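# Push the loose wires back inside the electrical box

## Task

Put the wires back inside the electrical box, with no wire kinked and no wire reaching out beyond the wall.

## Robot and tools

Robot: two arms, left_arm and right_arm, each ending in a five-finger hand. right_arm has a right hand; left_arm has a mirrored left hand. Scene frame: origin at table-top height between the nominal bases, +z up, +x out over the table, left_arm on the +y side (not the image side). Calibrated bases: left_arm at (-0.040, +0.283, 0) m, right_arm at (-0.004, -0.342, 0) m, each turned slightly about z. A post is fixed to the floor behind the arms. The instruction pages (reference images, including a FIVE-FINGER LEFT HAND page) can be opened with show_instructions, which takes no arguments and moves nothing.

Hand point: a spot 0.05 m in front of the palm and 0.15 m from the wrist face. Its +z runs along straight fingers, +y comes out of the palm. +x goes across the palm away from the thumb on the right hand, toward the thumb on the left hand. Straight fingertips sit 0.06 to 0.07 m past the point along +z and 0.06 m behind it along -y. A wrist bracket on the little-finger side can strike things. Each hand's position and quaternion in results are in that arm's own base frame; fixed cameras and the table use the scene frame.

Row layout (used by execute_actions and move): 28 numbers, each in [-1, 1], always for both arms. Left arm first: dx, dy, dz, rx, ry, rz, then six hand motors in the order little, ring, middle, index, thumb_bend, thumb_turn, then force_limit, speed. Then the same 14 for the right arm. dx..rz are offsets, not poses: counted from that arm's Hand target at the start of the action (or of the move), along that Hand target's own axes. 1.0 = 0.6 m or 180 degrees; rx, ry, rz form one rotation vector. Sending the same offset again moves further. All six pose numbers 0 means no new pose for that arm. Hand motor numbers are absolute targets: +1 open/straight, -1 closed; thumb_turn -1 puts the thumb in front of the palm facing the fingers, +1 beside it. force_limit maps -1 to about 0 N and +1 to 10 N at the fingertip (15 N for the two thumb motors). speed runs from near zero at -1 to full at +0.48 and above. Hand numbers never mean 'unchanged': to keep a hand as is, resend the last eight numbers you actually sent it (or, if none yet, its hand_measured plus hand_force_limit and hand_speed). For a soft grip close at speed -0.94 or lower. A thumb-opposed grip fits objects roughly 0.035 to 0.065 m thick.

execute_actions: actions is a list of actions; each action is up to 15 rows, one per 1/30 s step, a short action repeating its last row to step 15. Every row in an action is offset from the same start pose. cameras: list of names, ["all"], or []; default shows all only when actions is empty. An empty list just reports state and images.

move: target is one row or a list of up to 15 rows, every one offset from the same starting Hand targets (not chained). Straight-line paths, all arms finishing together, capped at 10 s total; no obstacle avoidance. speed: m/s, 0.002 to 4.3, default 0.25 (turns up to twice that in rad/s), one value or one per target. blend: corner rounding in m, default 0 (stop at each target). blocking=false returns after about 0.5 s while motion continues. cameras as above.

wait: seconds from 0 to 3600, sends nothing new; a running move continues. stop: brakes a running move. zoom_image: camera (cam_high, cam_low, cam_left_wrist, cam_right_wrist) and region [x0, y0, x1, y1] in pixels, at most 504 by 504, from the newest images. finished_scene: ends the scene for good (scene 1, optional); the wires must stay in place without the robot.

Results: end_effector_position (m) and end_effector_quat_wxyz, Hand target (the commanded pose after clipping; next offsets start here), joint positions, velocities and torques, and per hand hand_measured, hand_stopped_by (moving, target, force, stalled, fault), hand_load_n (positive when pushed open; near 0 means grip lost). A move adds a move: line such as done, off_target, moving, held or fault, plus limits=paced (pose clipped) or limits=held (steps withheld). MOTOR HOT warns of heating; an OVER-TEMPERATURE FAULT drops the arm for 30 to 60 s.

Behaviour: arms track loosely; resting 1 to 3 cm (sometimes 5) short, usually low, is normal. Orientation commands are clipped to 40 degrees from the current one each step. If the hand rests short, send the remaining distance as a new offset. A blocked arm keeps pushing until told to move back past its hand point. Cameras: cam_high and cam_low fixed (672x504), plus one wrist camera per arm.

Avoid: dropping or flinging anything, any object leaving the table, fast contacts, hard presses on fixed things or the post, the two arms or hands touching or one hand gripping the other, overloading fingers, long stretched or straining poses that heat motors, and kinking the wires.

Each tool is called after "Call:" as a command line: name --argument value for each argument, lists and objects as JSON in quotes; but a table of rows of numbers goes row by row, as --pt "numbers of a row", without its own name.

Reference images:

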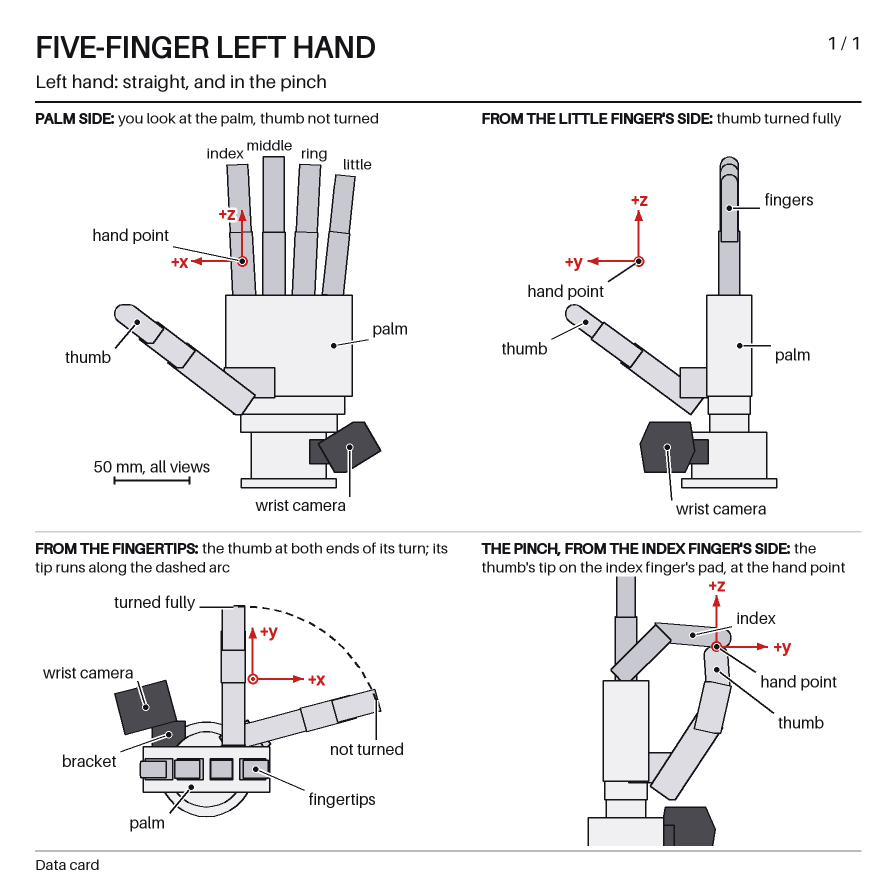

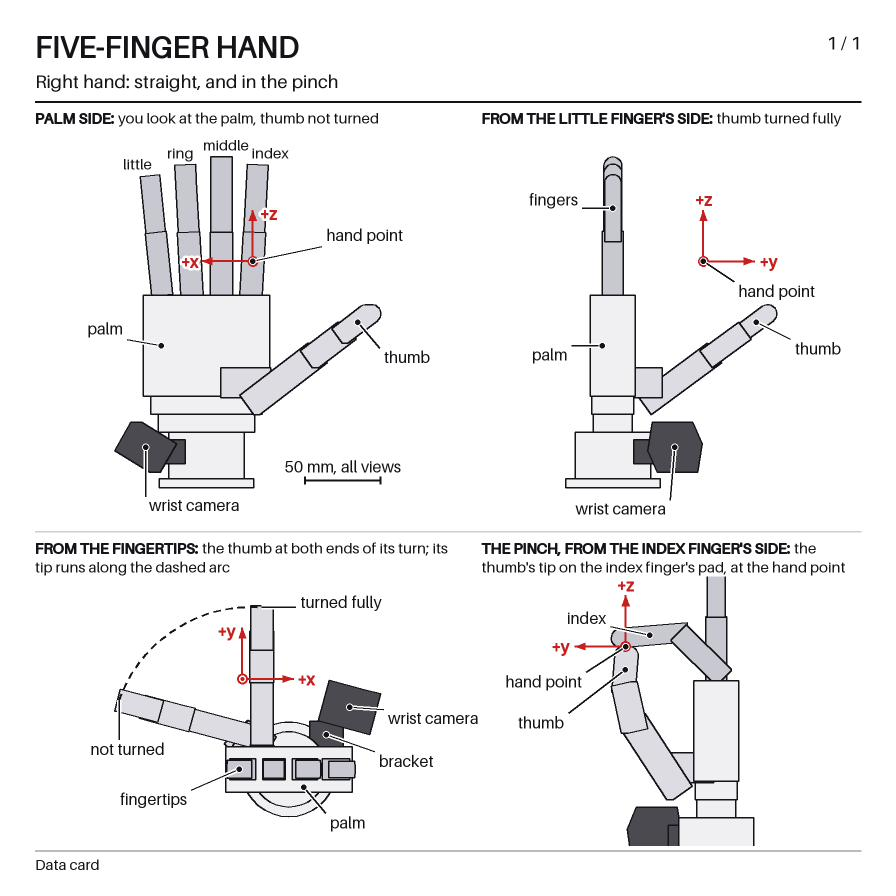

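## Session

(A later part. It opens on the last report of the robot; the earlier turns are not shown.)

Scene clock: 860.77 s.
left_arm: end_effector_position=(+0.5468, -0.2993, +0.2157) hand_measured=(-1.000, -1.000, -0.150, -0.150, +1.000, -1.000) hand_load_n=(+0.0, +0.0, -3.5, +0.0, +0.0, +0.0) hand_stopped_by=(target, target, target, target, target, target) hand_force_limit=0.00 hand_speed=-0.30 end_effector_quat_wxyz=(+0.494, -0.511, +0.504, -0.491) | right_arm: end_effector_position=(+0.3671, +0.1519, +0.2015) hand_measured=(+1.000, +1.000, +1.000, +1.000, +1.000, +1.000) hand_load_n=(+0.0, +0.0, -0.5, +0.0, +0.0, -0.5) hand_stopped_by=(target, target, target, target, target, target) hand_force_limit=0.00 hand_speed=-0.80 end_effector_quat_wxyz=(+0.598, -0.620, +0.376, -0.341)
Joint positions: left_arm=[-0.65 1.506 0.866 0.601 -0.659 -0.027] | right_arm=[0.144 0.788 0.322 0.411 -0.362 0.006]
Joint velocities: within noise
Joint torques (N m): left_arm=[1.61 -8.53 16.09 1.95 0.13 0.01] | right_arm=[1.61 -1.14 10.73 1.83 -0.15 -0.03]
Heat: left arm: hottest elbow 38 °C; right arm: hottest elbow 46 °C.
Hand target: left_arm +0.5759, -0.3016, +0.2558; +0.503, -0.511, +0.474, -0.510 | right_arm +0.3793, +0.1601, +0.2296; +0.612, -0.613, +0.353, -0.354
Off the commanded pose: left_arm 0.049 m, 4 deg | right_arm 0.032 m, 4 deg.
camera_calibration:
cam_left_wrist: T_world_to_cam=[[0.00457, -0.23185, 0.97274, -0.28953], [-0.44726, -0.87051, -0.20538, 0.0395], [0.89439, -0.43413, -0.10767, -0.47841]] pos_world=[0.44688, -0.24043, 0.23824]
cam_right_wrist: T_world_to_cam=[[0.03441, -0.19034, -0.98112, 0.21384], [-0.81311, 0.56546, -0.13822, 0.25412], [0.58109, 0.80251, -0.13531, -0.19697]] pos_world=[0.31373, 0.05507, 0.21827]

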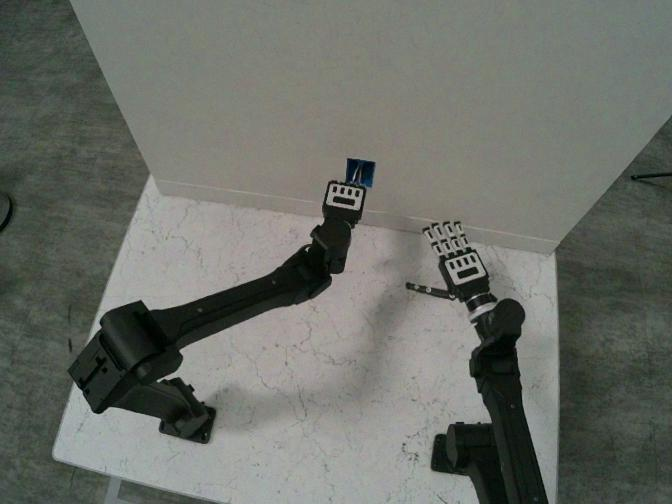

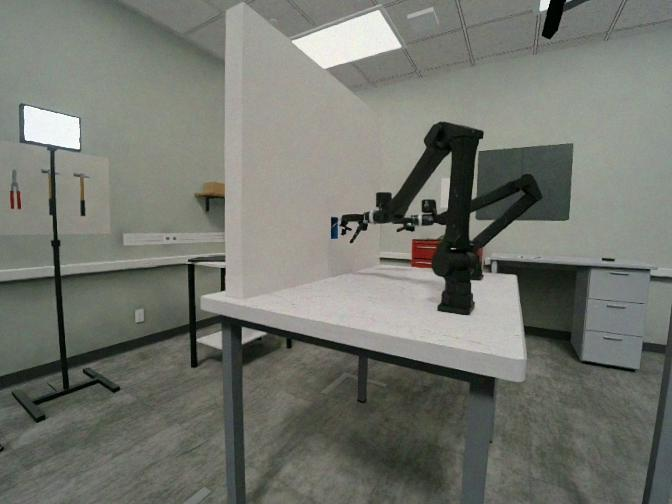

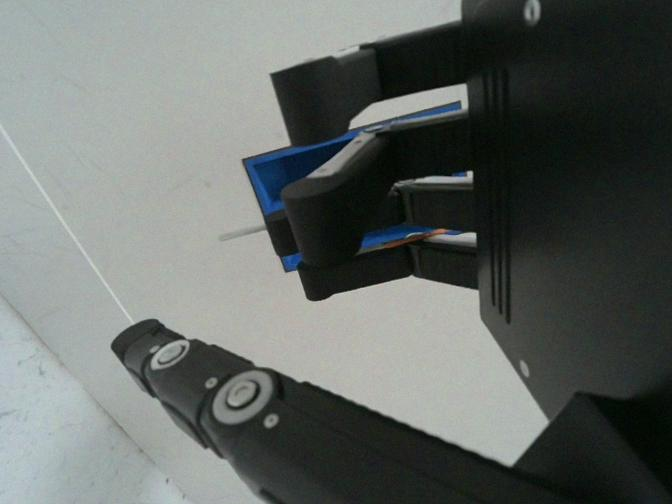

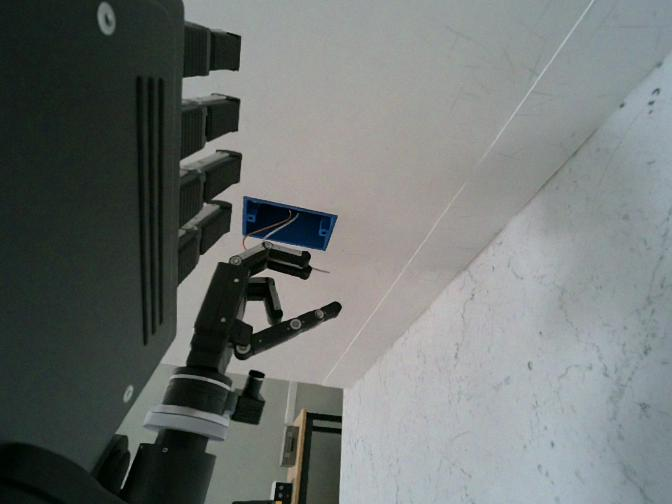

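Call:
move --target '[0.0037,0.0278,-0.0908,0,0,0,-1,-1,-0.15,-0.15,1,-1,0,-0.3,0,0,0,0,0,0,1,1,1,1,1,1,0,-0.8]' --speed 0.08 --cameras '["cam_high","cam_right_wrist","cam_left_wrist"]'

Call:
zoom_image --camera "cam_high" --region '[325, 150, 375, 225]'

Call:
zoom_image --camera "cam_right_wrist" --region '[230, 190, 340, 300]'

Scene clock: 877.33 s.
left_arm: end_effector_position=(+0.5239, -0.3037, +0.2181) hand_measured=(-1.000, -1.000, -0.150, -0.150, +1.000, -1.000) hand_load_n=(+0.0, +0.0, +0.0, +0.0, +0.0, +0.0) hand_stopped_by=(target, target, target, target, target, target) hand_force_limit=0.00 hand_speed=-0.30 end_effector_quat_wxyz=(+0.501, -0.515, +0.488, -0.495) | right_arm: end_effector_position=(+0.3671, +0.1519, +0.2015) hand_measured=(+1.000, +1.000, +1.000, +1.000, +1.000, +1.000) hand_load_n=(+0.0, -0.5, +0.0, -0.5, +0.0, -0.5) hand_stopped_by=(target, target, target, target, target, target) hand_force_limit=0.00 hand_speed=-0.80 end_effector_quat_wxyz=(+0.598, -0.620, +0.376, -0.341)
Joint positions: left_arm=[-0.7 1.479 0.82 0.649 -0.733 -0.027] | right_arm=[0.144 0.788 0.322 0.411 -0.362 0.006]
Joint torques (N m): left_arm=[-1.2 -9.99 9.43 2.61 -0.18 0.02] | right_arm=[1.67 -1.03 10.77 1.8 -0.15 -0.03]
Heat: left arm: hottest elbow 42 °C; right arm: hottest elbow 46 °C.
Hand target: left_arm +0.5220, -0.3062, +0.2375; +0.503, -0.511, +0.475, -0.510 | right_arm +0.3793, +0.1601, +0.2296; +0.612, -0.613, +0.353, -0.354
Off the commanded pose: left_arm 0.020 m, 2 deg | right_arm 0.032 m, 4 deg.
move: off_target (left_arm)
cam_left_wrist: T_world_to_cam=[[-0.01328, -0.21562, 0.97639, -0.27931], [-0.4217, -0.88418, -0.201, 0.00735], [0.90664, -0.41441, -0.07919, -0.46622]] pos_world=[0.42208, -0.24693, 0.23727]
cam_right_wrist: T_world_to_cam=[[0.03441, -0.19034, -0.98112, 0.21384], [-0.81311, 0.56546, -0.13822, 0.25412], [0.58109, 0.80251, -0.13531, -0.19697]] pos_world=[0.31373, 0.05507, 0.21827]
Images, in order (width x height): cam_high 672x504, cam_left_wrist 672x504, cam_right_wrist 672x504.

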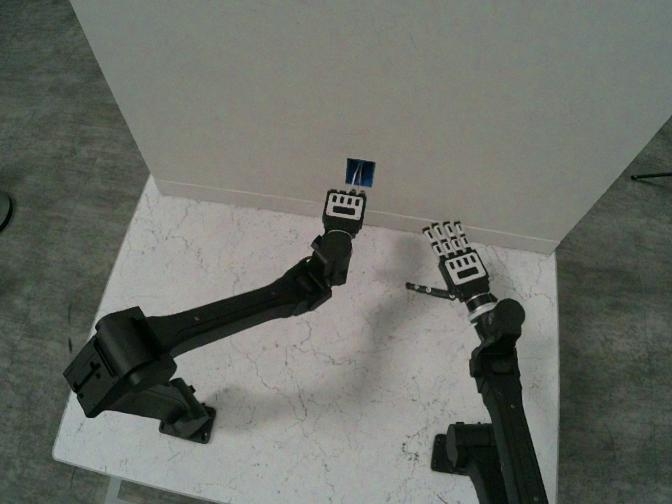

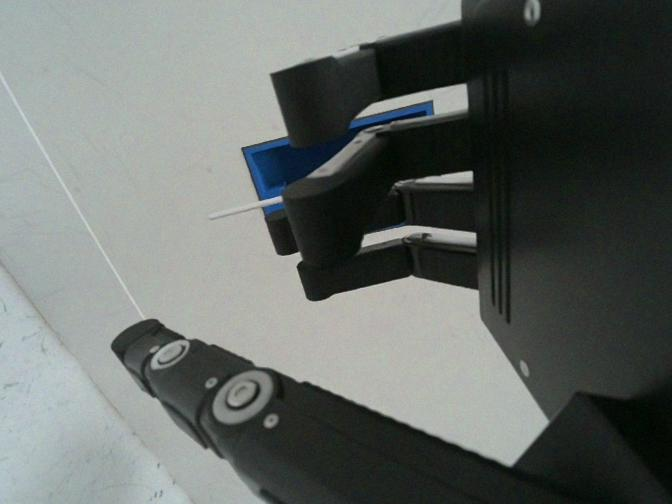

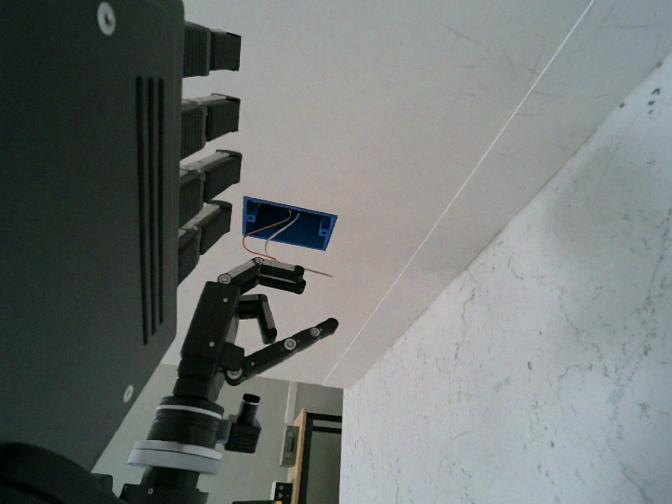

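Scaled by 6.720 from the camera's image (finer frame: 960x720).

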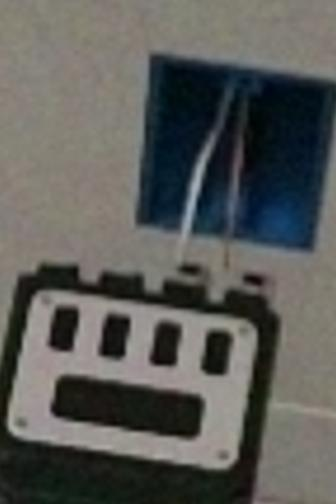

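Scaled by 4.582 from the camera's image (finer frame: 960x720).

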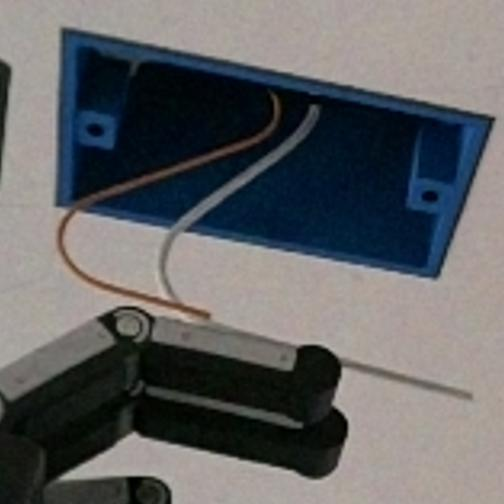

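Call:
move --target '[-0.0048,-0.0046,-0.1665,0,0,0,-1,-1,-0.15,-0.15,1,-1,0,-0.3,0,0,0,0,0,0,1,1,1,1,1,1,0,-0.8]' --speed 0.15 --cameras '[]'

Scene clock: 901.83 s.
left_arm: end_effector_position=(+0.4244, -0.3046, +0.2250) hand_measured=(-1.000, -1.000, -0.150, -0.150, +1.000, -1.000) hand_load_n=(+0.0, +0.0, +0.0, +0.0, +0.0, +0.0) hand_stopped_by=(target, target, target, target, target, target) hand_force_limit=0.00 hand_speed=-0.30 end_effector_quat_wxyz=(+0.503, -0.513, +0.483, -0.500) | right_arm: end_effector_position=(+0.3671, +0.1519, +0.2015) hand_measured=(+1.000, +1.000, +1.000, +1.000, +1.000, +1.000) hand_load_n=(+0.0, +0.0, +0.0, +0.0, +0.0, +0.0) hand_stopped_by=(target, target, target, target, target, target) hand_force_limit=0.00 hand_speed=-0.80 end_effector_quat_wxyz=(+0.598, -0.620, +0.376, -0.341)
Joint positions: left_arm=[-0.882 1.289 0.641 0.657 -0.915 -0.02] | right_arm=[0.144 0.788 0.322 0.411 -0.362 0.006]
Joint torques (N m): left_arm=[-1.2 -6.89 9.28 2.37 -0.17 0.09] | right_arm=[1.61 -1.14 10.74 1.83 -0.15 -0.03]
Heat: left arm: hottest elbow 37 °C; right arm: hottest elbow 46 °C.
Hand target: left_arm +0.4220, -0.3063, +0.2375; +0.503, -0.511, +0.475, -0.510 | right_arm +0.3793, +0.1601, +0.2296; +0.612, -0.613, +0.353, -0.354
Off the commanded pose: left_arm 0.013 m, 2 deg | right_arm 0.032 m, 4 deg.
move: off_target (left_arm)

Call:
move --pt "-0.1203 -0.0052 0.0035 -0.2052 0.1844 -0.4619 1 1 1 1 1 1 0 -0.3 0 0 0 0 0 0 1 1 1 1 1 1 0 -0.8" --pt "-0.1185 -0.0007 0.0743 -0.2052 0.1844 -0.4619 1 1 1 1 1 1 0 -0.3 0 0 0 0 0 0 1 1 1 1 1 1 0 -0.8" --speed 0.15 --cameras '["cam_high","cam_right_wrist","cam_left_wrist"]'

Call:
zoom_image --camera "cam_high" --region '[310, 150, 370, 220]'

Call:
zoom_image --camera "cam_right_wrist" --region '[200, 180, 360, 340]'

Call:
zoom_image --camera "cam_left_wrist" --region '[320, 60, 480, 300]'

Scene clock: 914.87 s.
left_arm: end_effector_position=(+0.4516, -0.2339, +0.2199) hand_measured=(+1.000, +1.000, +1.000, +1.000, +1.000, +1.000) hand_load_n=(+0.0, +0.0, +0.0, +0.0, +0.0, +0.0) hand_stopped_by=(target, target, target, target, target, target) hand_force_limit=0.00 hand_speed=-0.30 end_effector_quat_wxyz=(+0.261, +0.670, -0.262, +0.643) | right_arm: end_effector_position=(+0.3671, +0.1519, +0.2015) hand_measured=(+1.000, +1.000, +1.000, +1.000, +1.000, +1.000) hand_load_n=(+0.0, +0.0, +0.0, +0.0, +0.0, +0.0) hand_stopped_by=(target, target, target, target, target, target) hand_force_limit=0.00 hand_speed=-0.80 end_effector_quat_wxyz=(+0.598, -0.620, +0.376, -0.341)
Joint positions: left_arm=[-0.158 1.503 0.538 0.921 0.6 -1.559] | right_arm=[0.144 0.788 0.322 0.411 -0.362 0.006]
Joint torques (N m): left_arm=[-0.15 -6.18 10.47 2.44 0.22 -0.19] | right_arm=[1.79 -1.03 10.74 1.81 -0.15 -0.04]
Heat: left arm: hottest elbow 35 °C; right arm: hottest elbow 46 °C.
Hand target: left_arm +0.4645, -0.2339, +0.2360; +0.261, +0.657, -0.261, +0.657 | right_arm +0.3793, +0.1601, +0.2296; +0.612, -0.613, +0.353, -0.354
Off the commanded pose: left_arm 0.021 m, 2 deg | right_arm 0.032 m, 4 deg.
move: off_target (left_arm)
cam_left_wrist: T_world_to_cam=[[0.65617, 0.72085, 0.22318, -0.18459], [-0.44772, 0.13383, 0.8841, 0.05017], [0.60744, -0.68005, 0.41056, -0.40632]] pos_world=[0.3904, -0.14997, 0.16366]
cam_right_wrist: T_world_to_cam=[[0.03441, -0.19034, -0.98112, 0.21384], [-0.81311, 0.56546, -0.13822, 0.25412], [0.58109, 0.80251, -0.13531, -0.19697]] pos_world=[0.31373, 0.05507, 0.21827]
Images, in order (width x height): cam_high 672x504, cam_left_wrist 672x504, cam_right_wrist 672x504.

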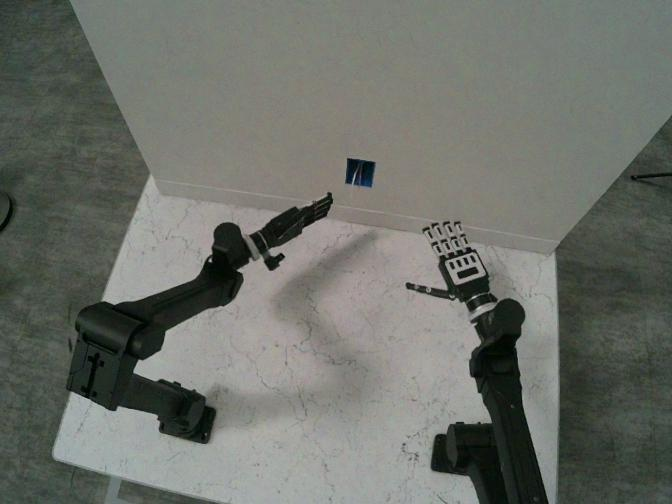

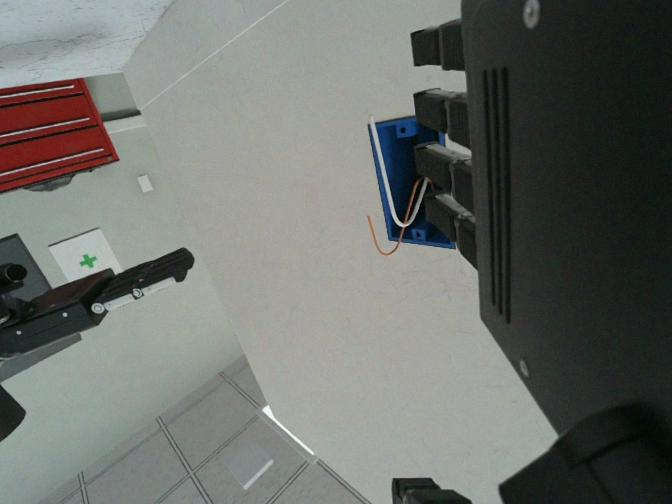

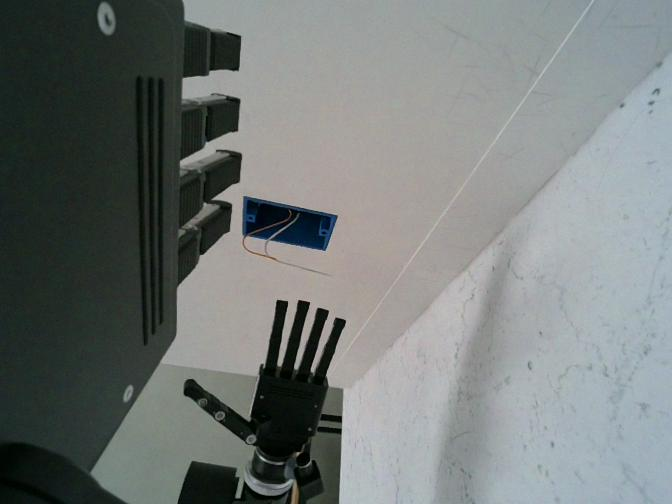

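Scaled by 7.200 from the camera's image (finer frame: 960x720).

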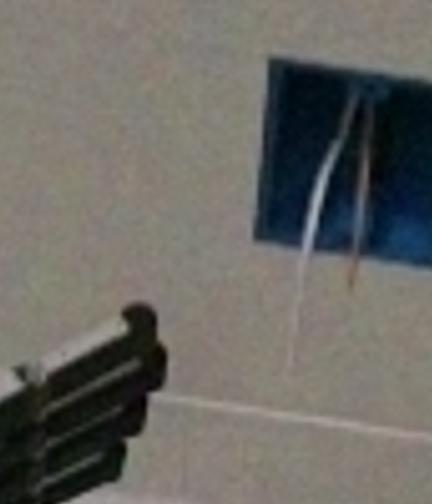

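Scaled by 3.150 from the camera's image (finer frame: 960x720).

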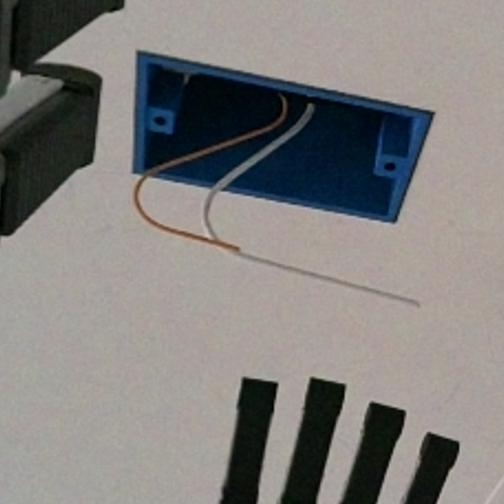

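Scaled by 2.100 from the camera's image (finer frame: 960x720).

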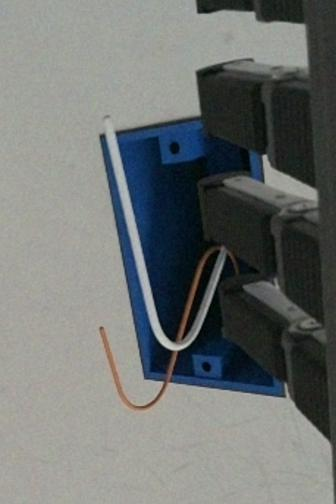

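Call:
move --target '[0.0,-0.003,0.135,0,0,0,1,1,1,1,1,1,0,-0.3,0,0,0,0,0,0,1,1,1,1,1,1,0,-0.8]' --speed 0.07 --cameras '["cam_high","cam_right_wrist","cam_left_wrist"]'

Call:
zoom_image --camera "cam_high" --region '[310, 150, 370, 220]'

Call:
zoom_image --camera "cam_right_wrist" --region '[200, 180, 360, 340]'

Call:
zoom_image --camera "cam_left_wrist" --region '[340, 60, 480, 300]'

Scene clock: 921.37 s.
left_arm: end_effector_position=(+0.5126, -0.2816, +0.2225) hand_measured=(+1.000, +1.000, +1.000, +1.000, +1.000, +1.000) hand_load_n=(+0.0, +0.0, +0.0, +0.0, +0.0, +0.0) hand_stopped_by=(target, target, target, target, target, target) hand_force_limit=0.00 hand_speed=-0.30 end_effector_quat_wxyz=(+0.258, +0.665, -0.263, +0.650) | right_arm: end_effector_position=(+0.3671, +0.1519, +0.2015) hand_measured=(+1.000, +1.000, +1.000, +1.000, +1.000, +1.000) hand_load_n=(+0.0, +0.0, +0.0, -0.5, +0.0, +0.0) hand_stopped_by=(target, target, target, target, target, target) hand_force_limit=0.00 hand_speed=-0.80 end_effector_quat_wxyz=(+0.598, -0.620, +0.376, -0.341)
Joint positions: left_arm=[-0.247 1.651 0.729 0.896 0.507 -1.56] | right_arm=[0.144 0.788 0.322 0.411 -0.362 0.006]
Joint torques (N m): left_arm=[-1.32 -8.64 11.19 1.65 -0.16 -0.19] | right_arm=[1.55 -1.08 10.78 1.83 -0.15 -0.04]
Heat: left arm: hottest elbow 34 °C; right arm: hottest elbow 46 °C.
Hand target: left_arm +0.5246, -0.2881, +0.2361; +0.261, +0.657, -0.261, +0.657 | right_arm +0.3793, +0.1601, +0.2296; +0.612, -0.613, +0.353, -0.354
Off the commanded pose: left_arm 0.019 m, 1 deg | right_arm 0.032 m, 4 deg.
move: off_target (left_arm)
cam_left_wrist: T_world_to_cam=[[0.64946, 0.72361, 0.23365, -0.18893], [-0.46353, 0.13317, 0.87601, 0.09133], [0.60278, -0.67724, 0.42191, -0.47623]] pos_world=[0.4521, -0.19797, 0.16506]
cam_right_wrist: T_world_to_cam=[[0.03441, -0.19034, -0.98112, 0.21384], [-0.81311, 0.56546, -0.13822, 0.25412], [0.58109, 0.80251, -0.13531, -0.19697]] pos_world=[0.31373, 0.05507, 0.21827]
Images, in order (width x height): cam_high 672x504, cam_left_wrist 672x504, cam_right_wrist 672x504.

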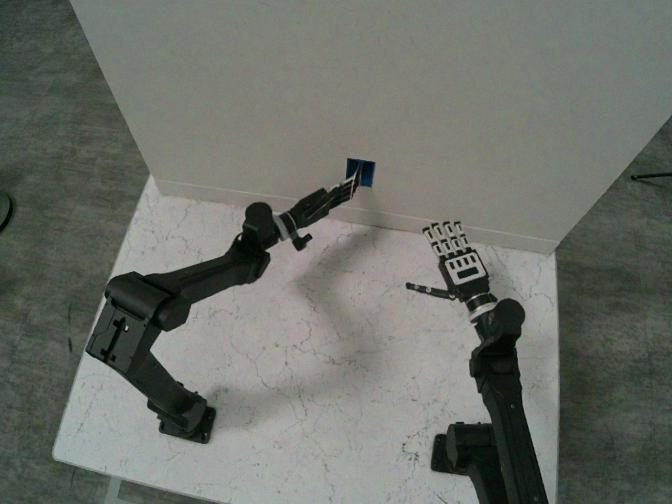

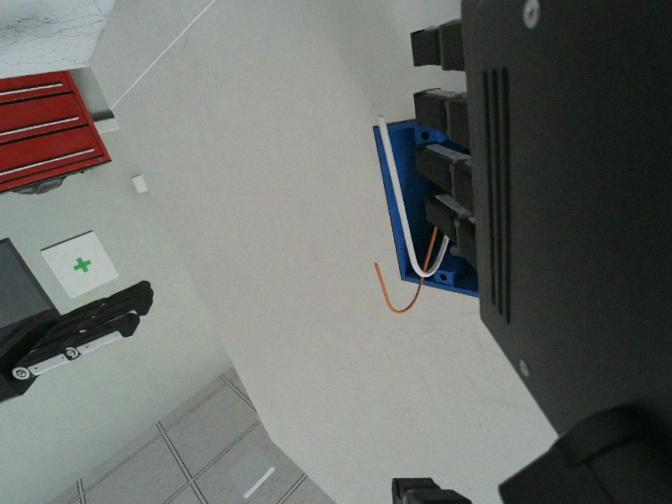

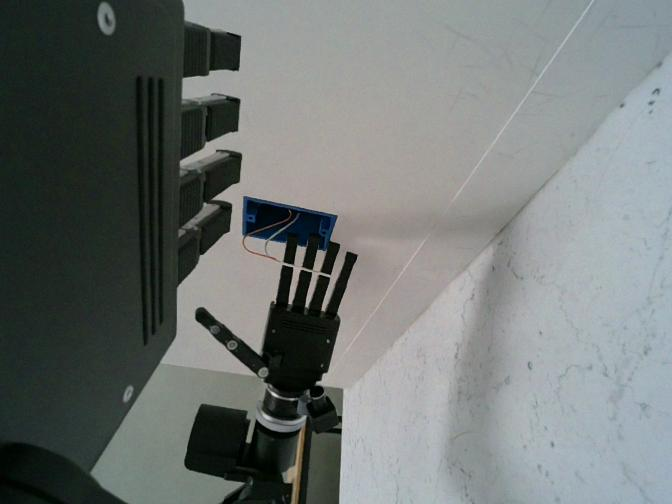

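Scaled by 7.200 from the camera's image (finer frame: 960x720).

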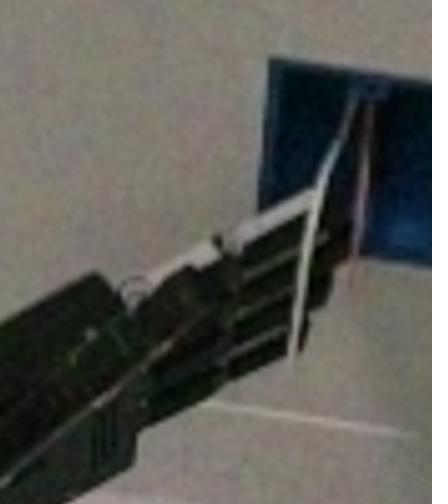

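Scaled by 3.150 from the camera's image (finer frame: 960x720).

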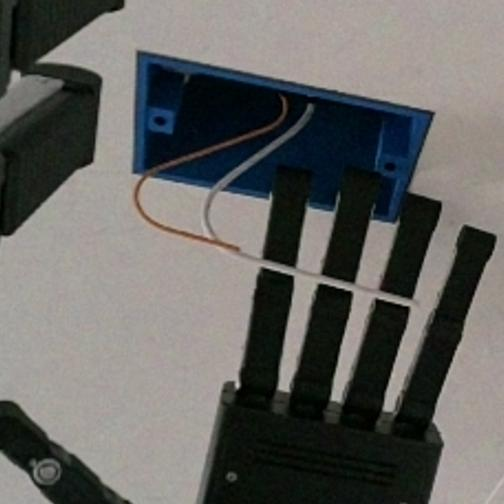

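Scaled by 2.100 from the camera's image (finer frame: 960x720).

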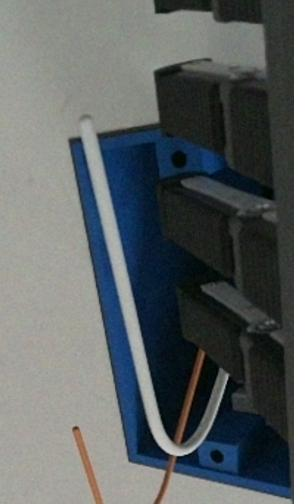

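Call:
move --pt "0.05 0 -0.004 0 0 0 1 1 1 1 1 1 0 -0.3 0 0 0 0 0 0 1 1 1 1 1 1 0 -0.8" --pt "0.09 0 -0.006 0 0 0 1 1 1 1 1 1 0 -0.3 0 0 0 0 0 0 1 1 1 1 1 1 0 -0.8" --speed 0.04 --cameras '["cam_right_wrist","cam_left_wrist"]'

Call:
zoom_image --camera "cam_right_wrist" --region '[200, 180, 360, 340]'

Call:
zoom_image --camera "cam_left_wrist" --region '[340, 20, 480, 300]'

Scene clock: 926.93 s.
left_arm: end_effector_position=(+0.5102, -0.2809, +0.2451) hand_measured=(+1.000, +1.000, +1.000, +1.000, +1.000, +1.000) hand_load_n=(+0.0, +0.0, +0.0, -1.0, +0.0, +0.0) hand_stopped_by=(target, target, target, target, target, target) hand_force_limit=0.00 hand_speed=-0.30 end_effector_quat_wxyz=(+0.260, +0.685, -0.260, +0.628) | right_arm: end_effector_position=(+0.3671, +0.1519, +0.2015) hand_measured=(+1.000, +1.000, +1.000, +1.000, +1.000, +1.000) hand_load_n=(+0.0, +0.0, +0.0, +0.0, +0.0, +0.0) hand_stopped_by=(target, target, target, target, target, target) hand_force_limit=0.00 hand_speed=-0.80 end_effector_quat_wxyz=(+0.598, -0.620, +0.376, -0.341)
Joint positions: left_arm=[-0.247 1.555 0.744 0.725 0.506 -1.56] | right_arm=[0.144 0.788 0.322 0.411 -0.362 0.006]
Joint torques (N m): left_arm=[-0.79 -10.81 13.3 1.91 0.09 -0.19] | right_arm=[1.61 -1.08 10.74 1.83 -0.16 -0.03]
Heat: left arm: hottest elbow 34 °C; right arm: hottest elbow 46 °C.
Hand target: left_arm +0.5220, -0.2856, +0.2899; +0.261, +0.657, -0.261, +0.657 | right_arm +0.3793, +0.1601, +0.2296; +0.612, -0.613, +0.353, -0.354
Off the commanded pose: left_arm 0.047 m, 5 deg | right_arm 0.032 m, 4 deg.
move: off_target (left_arm)
cam_left_wrist: T_world_to_cam=[[0.66183, 0.72076, 0.20611, -0.19346], [-0.4123, 0.12036, 0.90306, 0.03399], [0.62608, -0.68266, 0.37683, -0.4862]] pos_world=[0.44646, -0.19656, 0.1924]
cam_right_wrist: T_world_to_cam=[[0.03441, -0.19034, -0.98112, 0.21384], [-0.81311, 0.56546, -0.13822, 0.25412], [0.58109, 0.80251, -0.13531, -0.19697]] pos_world=[0.31373, 0.05507, 0.21827]
Images, in order (width x height): cam_left_wrist 672x504, cam_right_wrist 672x504.

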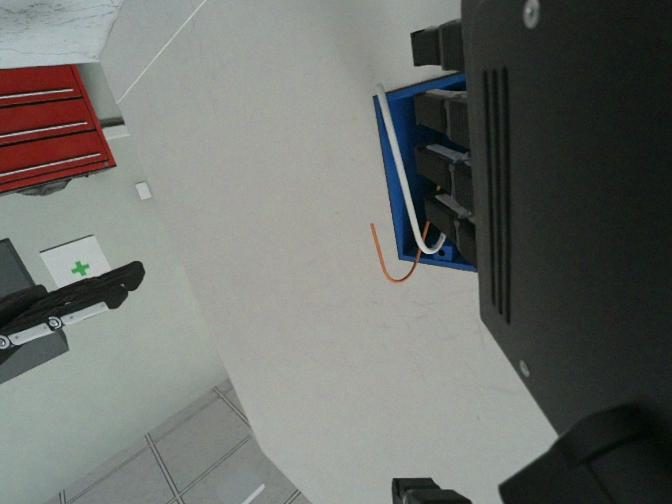

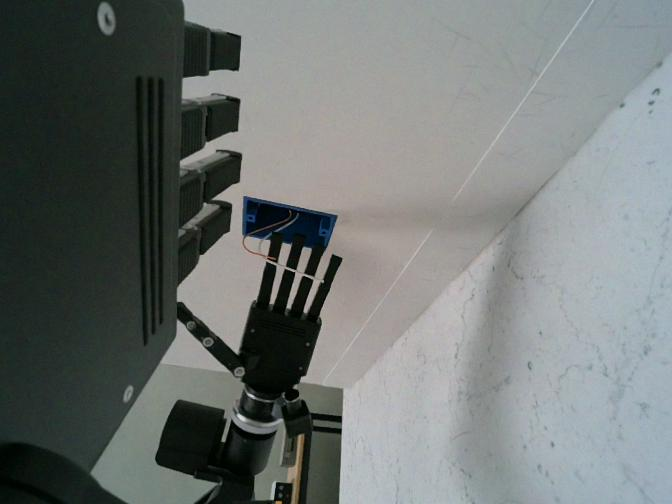

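Scaled by 3.150 from the camera's image (finer frame: 960x720).

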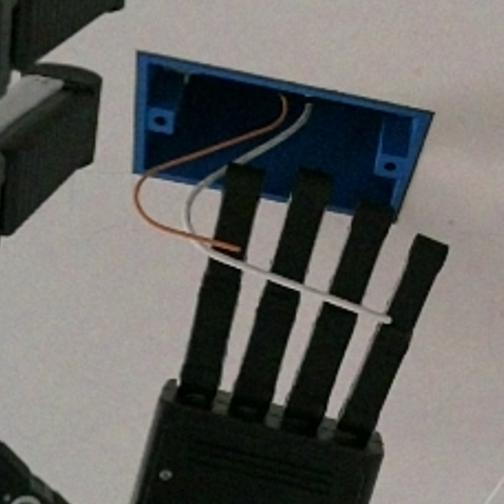

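Scaled by 1.800 from the camera's image (finer frame: 960x720).

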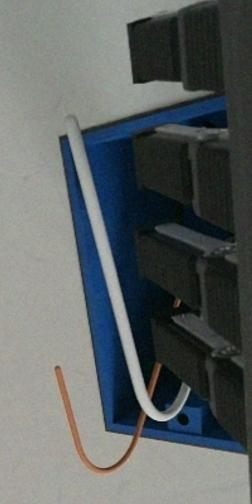

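Call:
move --target '[0.045,0,-0.004,0,0,0,1,1,1,1,1,1,0,-0.3,0,0,0,0,0,0,1,1,1,1,1,1,0,-0.8]' --speed 0.04 --cameras '["cam_right_wrist","cam_left_wrist"]'

Call:
zoom_image --camera "cam_right_wrist" --region '[200, 180, 360, 340]'

Call:
zoom_image --camera "cam_left_wrist" --region '[340, 20, 480, 300]'

Scene clock: 931.93 s.
left_arm: end_effector_position=(+0.5079, -0.2811, +0.2695) hand_measured=(+1.000, +1.000, +1.000, +1.000, +1.000, +1.000) hand_load_n=(+0.0, +0.0, +0.0, -1.0, +0.0, +0.0) hand_stopped_by=(target, target, target, target, target, target) hand_force_limit=0.00 hand_speed=-0.30 end_effector_quat_wxyz=(+0.262, +0.686, -0.261, +0.627) | right_arm: end_effector_position=(+0.3671, +0.1519, +0.2015) hand_measured=(+1.000, +1.000, +1.000, +1.000, +1.000, +1.000) hand_load_n=(+0.0, -0.5, +0.0, +0.0, +0.0, +0.0) hand_stopped_by=(target, target, target, target, target, target) hand_force_limit=0.00 hand_speed=-0.80 end_effector_quat_wxyz=(+0.598, -0.620, +0.376, -0.341)
Joint positions: left_arm=[-0.247 1.495 0.765 0.641 0.511 -1.56] | right_arm=[0.144 0.788 0.322 0.411 -0.362 0.006]
Joint torques (N m): left_arm=[-0.56 -10.4 14.2 1.89 0 -0.18] | right_arm=[1.55 -1.14 10.77 1.78 -0.15 -0.03]
Heat: left arm: hottest elbow 34 °C; right arm: hottest elbow 47 °C.
Hand target: left_arm +0.5201, -0.2840, +0.3170; +0.261, +0.657, -0.261, +0.657 | right_arm +0.3793, +0.1601, +0.2296; +0.612, -0.613, +0.353, -0.354
Off the commanded pose: left_arm 0.049 m, 5 deg | right_arm 0.032 m, 4 deg.
move: off_target (left_arm)
cam_left_wrist: T_world_to_cam=[[0.66604, 0.71745, 0.20409, -0.19947], [-0.40861, 0.12202, 0.90452, 0.00921], [0.62404, -0.68584, 0.37443, -0.49333]] pos_world=[0.44447, -0.19636, 0.2171]
cam_right_wrist: T_world_to_cam=[[0.03441, -0.19034, -0.98112, 0.21384], [-0.81311, 0.56546, -0.13822, 0.25412], [0.58109, 0.80251, -0.13531, -0.19697]] pos_world=[0.31373, 0.05507, 0.21827]
Images, in order (width x height): cam_left_wrist 672x504, cam_right_wrist 672x504.

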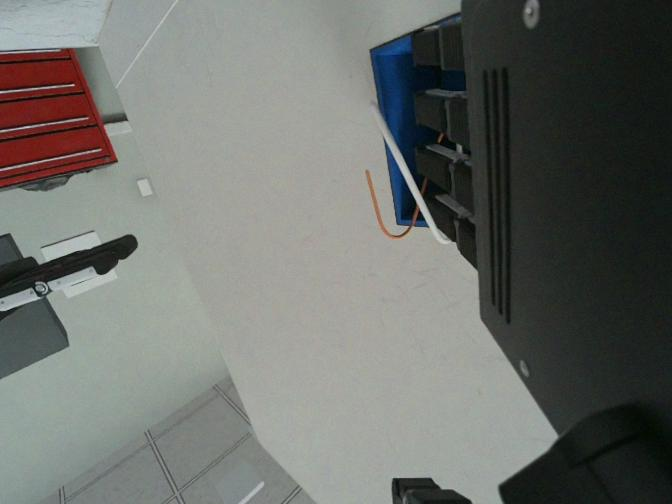

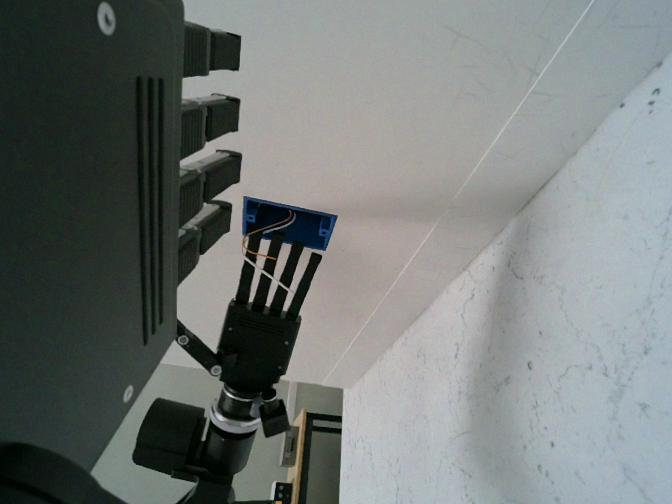

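Scaled by 3.150 from the camera's image (finer frame: 960x720).

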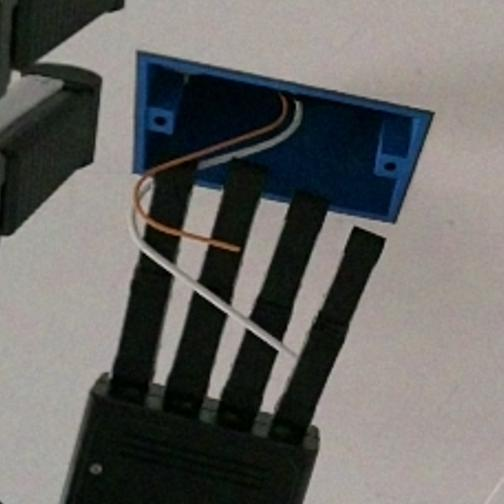

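Scaled by 1.800 from the camera's image (finer frame: 960x720).

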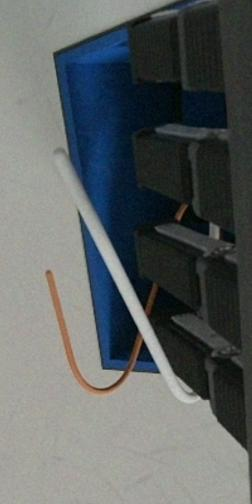

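Call:
move --target '[0.03,0,-0.004,0,0,0,1,1,1,1,1,1,0,-0.3,0,0,0,0,0,0,1,1,1,1,1,1,0,-0.8]' --speed 0.04 --cameras '["cam_right_wrist","cam_left_wrist"]'

Call:
zoom_image --camera "cam_right_wrist" --region '[200, 180, 360, 340]'

Scene clock: 937.10 s.
left_arm: end_effector_position=(+0.5071, -0.2810, +0.2828) hand_measured=(+1.000, +1.000, +1.000, +1.000, +1.000, +1.000) hand_load_n=(+0.0, +0.0, +0.0, -1.0, +0.0, +0.0) hand_stopped_by=(target, target, target, target, target, target) hand_force_limit=0.00 hand_speed=-0.30 end_effector_quat_wxyz=(+0.263, +0.688, -0.261, +0.624) | right_arm: end_effector_position=(+0.3671, +0.1519, +0.2015) hand_measured=(+1.000, +1.000, +1.000, +1.000, +1.000, +1.000) hand_load_n=(+0.0, +0.0, +0.0, +0.5, +0.0, +0.0) hand_stopped_by=(target, target, target, target, target, target) hand_force_limit=0.00 hand_speed=-0.80 end_effector_quat_wxyz=(+0.598, -0.620, +0.376, -0.341)
Joint positions: left_arm=[-0.247 1.462 0.78 0.585 0.512 -1.56] | right_arm=[0.144 0.788 0.322 0.411 -0.362 0.006]
Joint torques (N m): left_arm=[-0.32 -10.58 14.65 1.95 0.08 -0.19] | right_arm=[1.61 -0.97 10.74 1.81 -0.15 -0.04]
Heat: left arm: hottest elbow 36 °C; right arm: hottest elbow 47 °C.
Hand target: left_arm +0.5184, -0.2824, +0.3352; +0.261, +0.657, -0.261, +0.657 | right_arm +0.3793, +0.1601, +0.2296; +0.612, -0.613, +0.353, -0.354
Off the commanded pose: left_arm 0.053 m, 5 deg | right_arm 0.032 m, 4 deg.
move: off_target (left_arm)
cam_left_wrist: T_world_to_cam=[[0.66817, 0.71652, 0.20038, -0.20193], [-0.40154, 0.12055, 0.90787, -0.00818], [0.62636, -0.68707, 0.36825, -0.49753]] pos_world=[0.44327, -0.19616, 0.2311]
cam_right_wrist: T_world_to_cam=[[0.03441, -0.19034, -0.98112, 0.21384], [-0.81311, 0.56546, -0.13822, 0.25412], [0.58109, 0.80251, -0.13531, -0.19697]] pos_world=[0.31373, 0.05507, 0.21827]
Images, in order (width x height): cam_left_wrist 672x504, cam_right_wrist 672x504.

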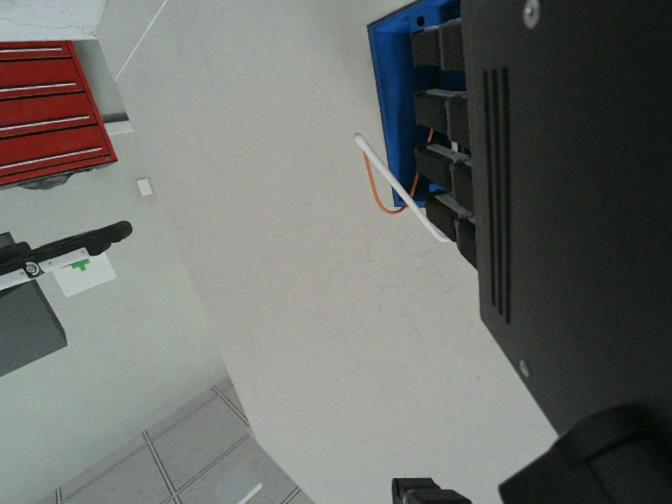

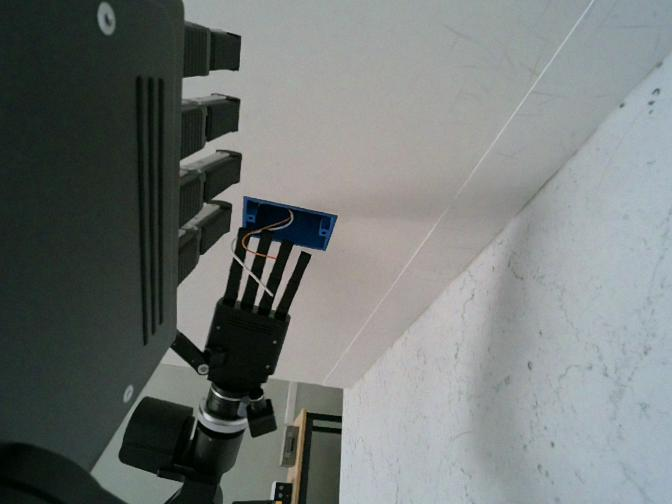

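Scaled by 3.150 from the camera's image (finer frame: 960x720).

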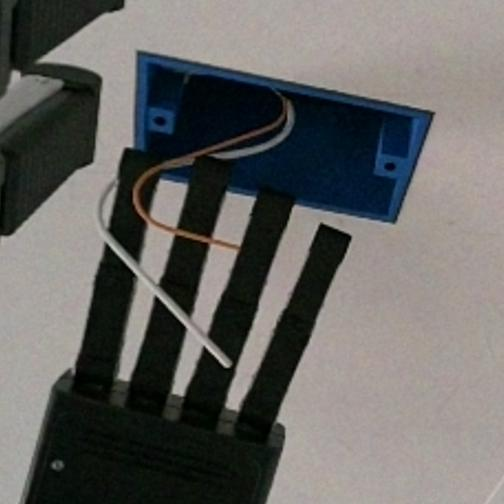

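Call:
move --pt "-0.14 0 -0.002 0 0 0 1 1 1 1 1 1 0 -0.3 0 0 0 0 0 0 1 1 1 1 1 1 0 -0.8" --pt "-0.14 0 -0.16 0 0 0 1 1 1 1 1 1 0 -0.3 0 0 0 0 0 0 1 1 1 1 1 1 0 -0.8" --speed '[0.05,0.1]' --cameras '["cam_high","cam_right_wrist","cam_left_wrist"]'

Call:
zoom_image --camera "cam_high" --region '[310, 150, 370, 220]'

Call:
zoom_image --camera "cam_right_wrist" --region '[200, 180, 360, 340]'

Call:
zoom_image --camera "cam_left_wrist" --region '[320, 60, 480, 300]'

Scene clock: 948.83 s.
left_arm: end_effector_position=(+0.4499, -0.2197, +0.2373) hand_measured=(+1.000, +1.000, +1.000, +1.000, +1.000, +1.000) hand_load_n=(+0.0, +0.0, +0.0, +0.0, +0.0, +0.0) hand_stopped_by=(target, target, target, target, target, target) hand_force_limit=0.00 hand_speed=-0.30 end_effector_quat_wxyz=(+0.262, +0.669, -0.262, +0.645) | right_arm: end_effector_position=(+0.3671, +0.1519, +0.2015) hand_measured=(+1.000, +1.000, +1.000, +1.000, +1.000, +1.000) hand_load_n=(+0.0, -0.5, +0.0, +0.0, +0.0, +0.0) hand_stopped_by=(target, target, target, target, target, target) hand_force_limit=0.00 hand_speed=-0.80 end_effector_quat_wxyz=(+0.598, -0.620, +0.376, -0.341)
Joint positions: left_arm=[-0.118 1.444 0.541 0.863 0.641 -1.56] | right_arm=[0.144 0.788 0.322 0.411 -0.362 0.006]
Joint torques (N m): left_arm=[0.03 -7.71 7.69 2.67 0.22 -0.18] | right_arm=[1.61 -1.08 10.73 1.81 -0.15 -0.03]
Heat: left arm: hottest elbow 35 °C; right arm: hottest elbow 47 °C.
Hand target: left_arm +0.4487, -0.2164, +0.2509; +0.261, +0.657, -0.261, +0.657 | right_arm +0.3793, +0.1601, +0.2296; +0.612, -0.613, +0.353, -0.354
Off the commanded pose: left_arm 0.014 m, 2 deg | right_arm 0.032 m, 4 deg.
move: off_target (left_arm)
cam_left_wrist: T_world_to_cam=[[0.65646, 0.72071, 0.22281, -0.19767], [-0.45036, 0.13747, 0.8822, 0.03459], [0.60518, -0.67947, 0.41481, -0.40264]] pos_world=[0.38901, -0.13587, 0.18055]
cam_right_wrist: T_world_to_cam=[[0.03441, -0.19034, -0.98112, 0.21384], [-0.81311, 0.56546, -0.13822, 0.25412], [0.58109, 0.80251, -0.13531, -0.19697]] pos_world=[0.31373, 0.05507, 0.21827]
Images, in order (width x height): cam_high 672x504, cam_left_wrist 672x504, cam_right_wrist 672x504.

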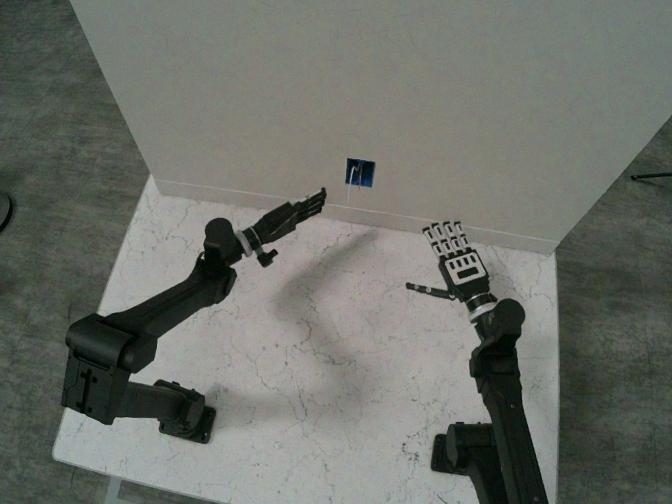

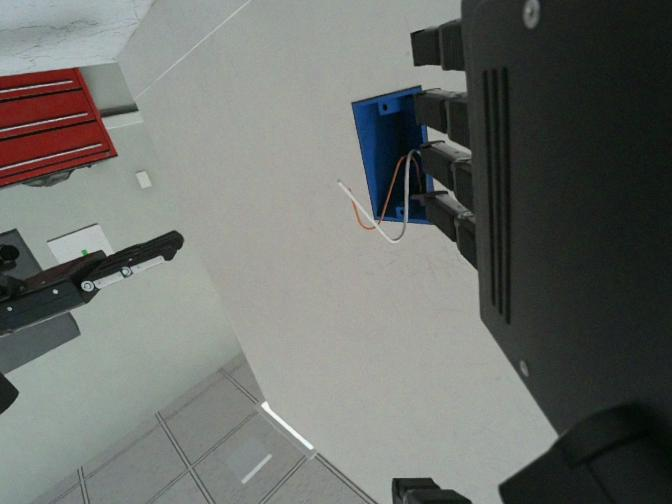

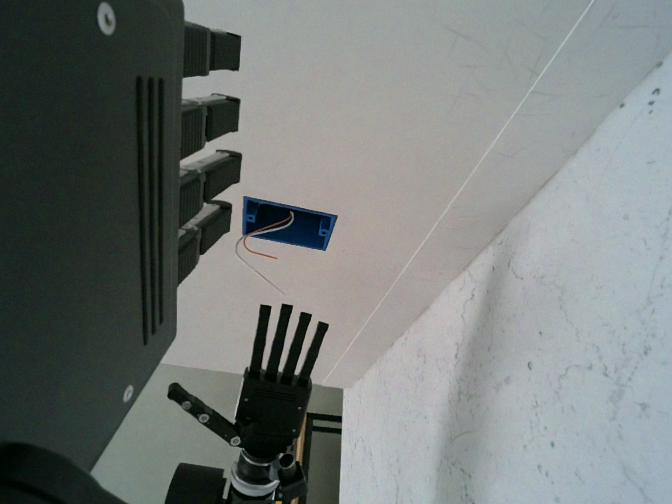

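Scaled by 7.200 from the camera's image (finer frame: 960x720).

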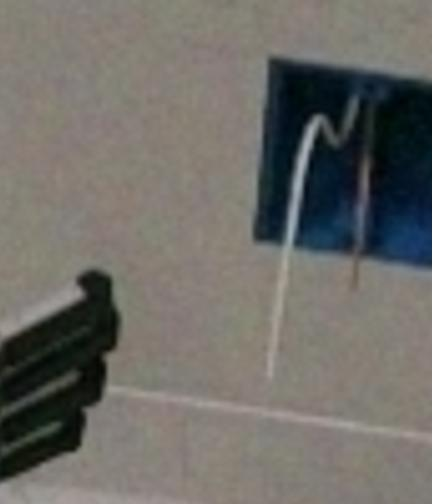

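Scaled by 3.150 from the camera's image (finer frame: 960x720).

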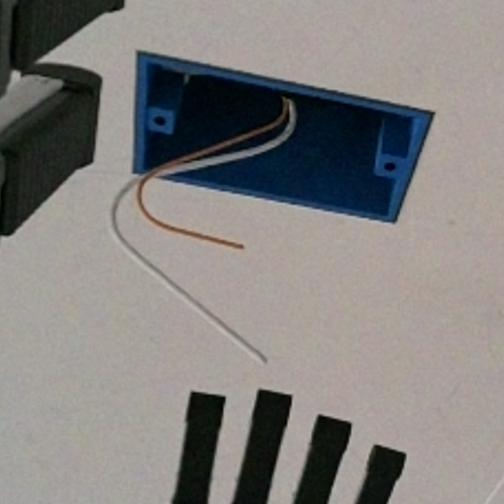

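Scaled by 2.100 from the camera's image (finer frame: 960x720).

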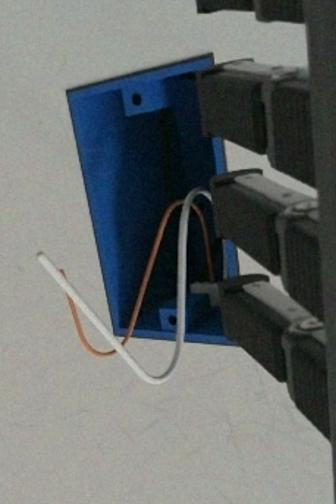

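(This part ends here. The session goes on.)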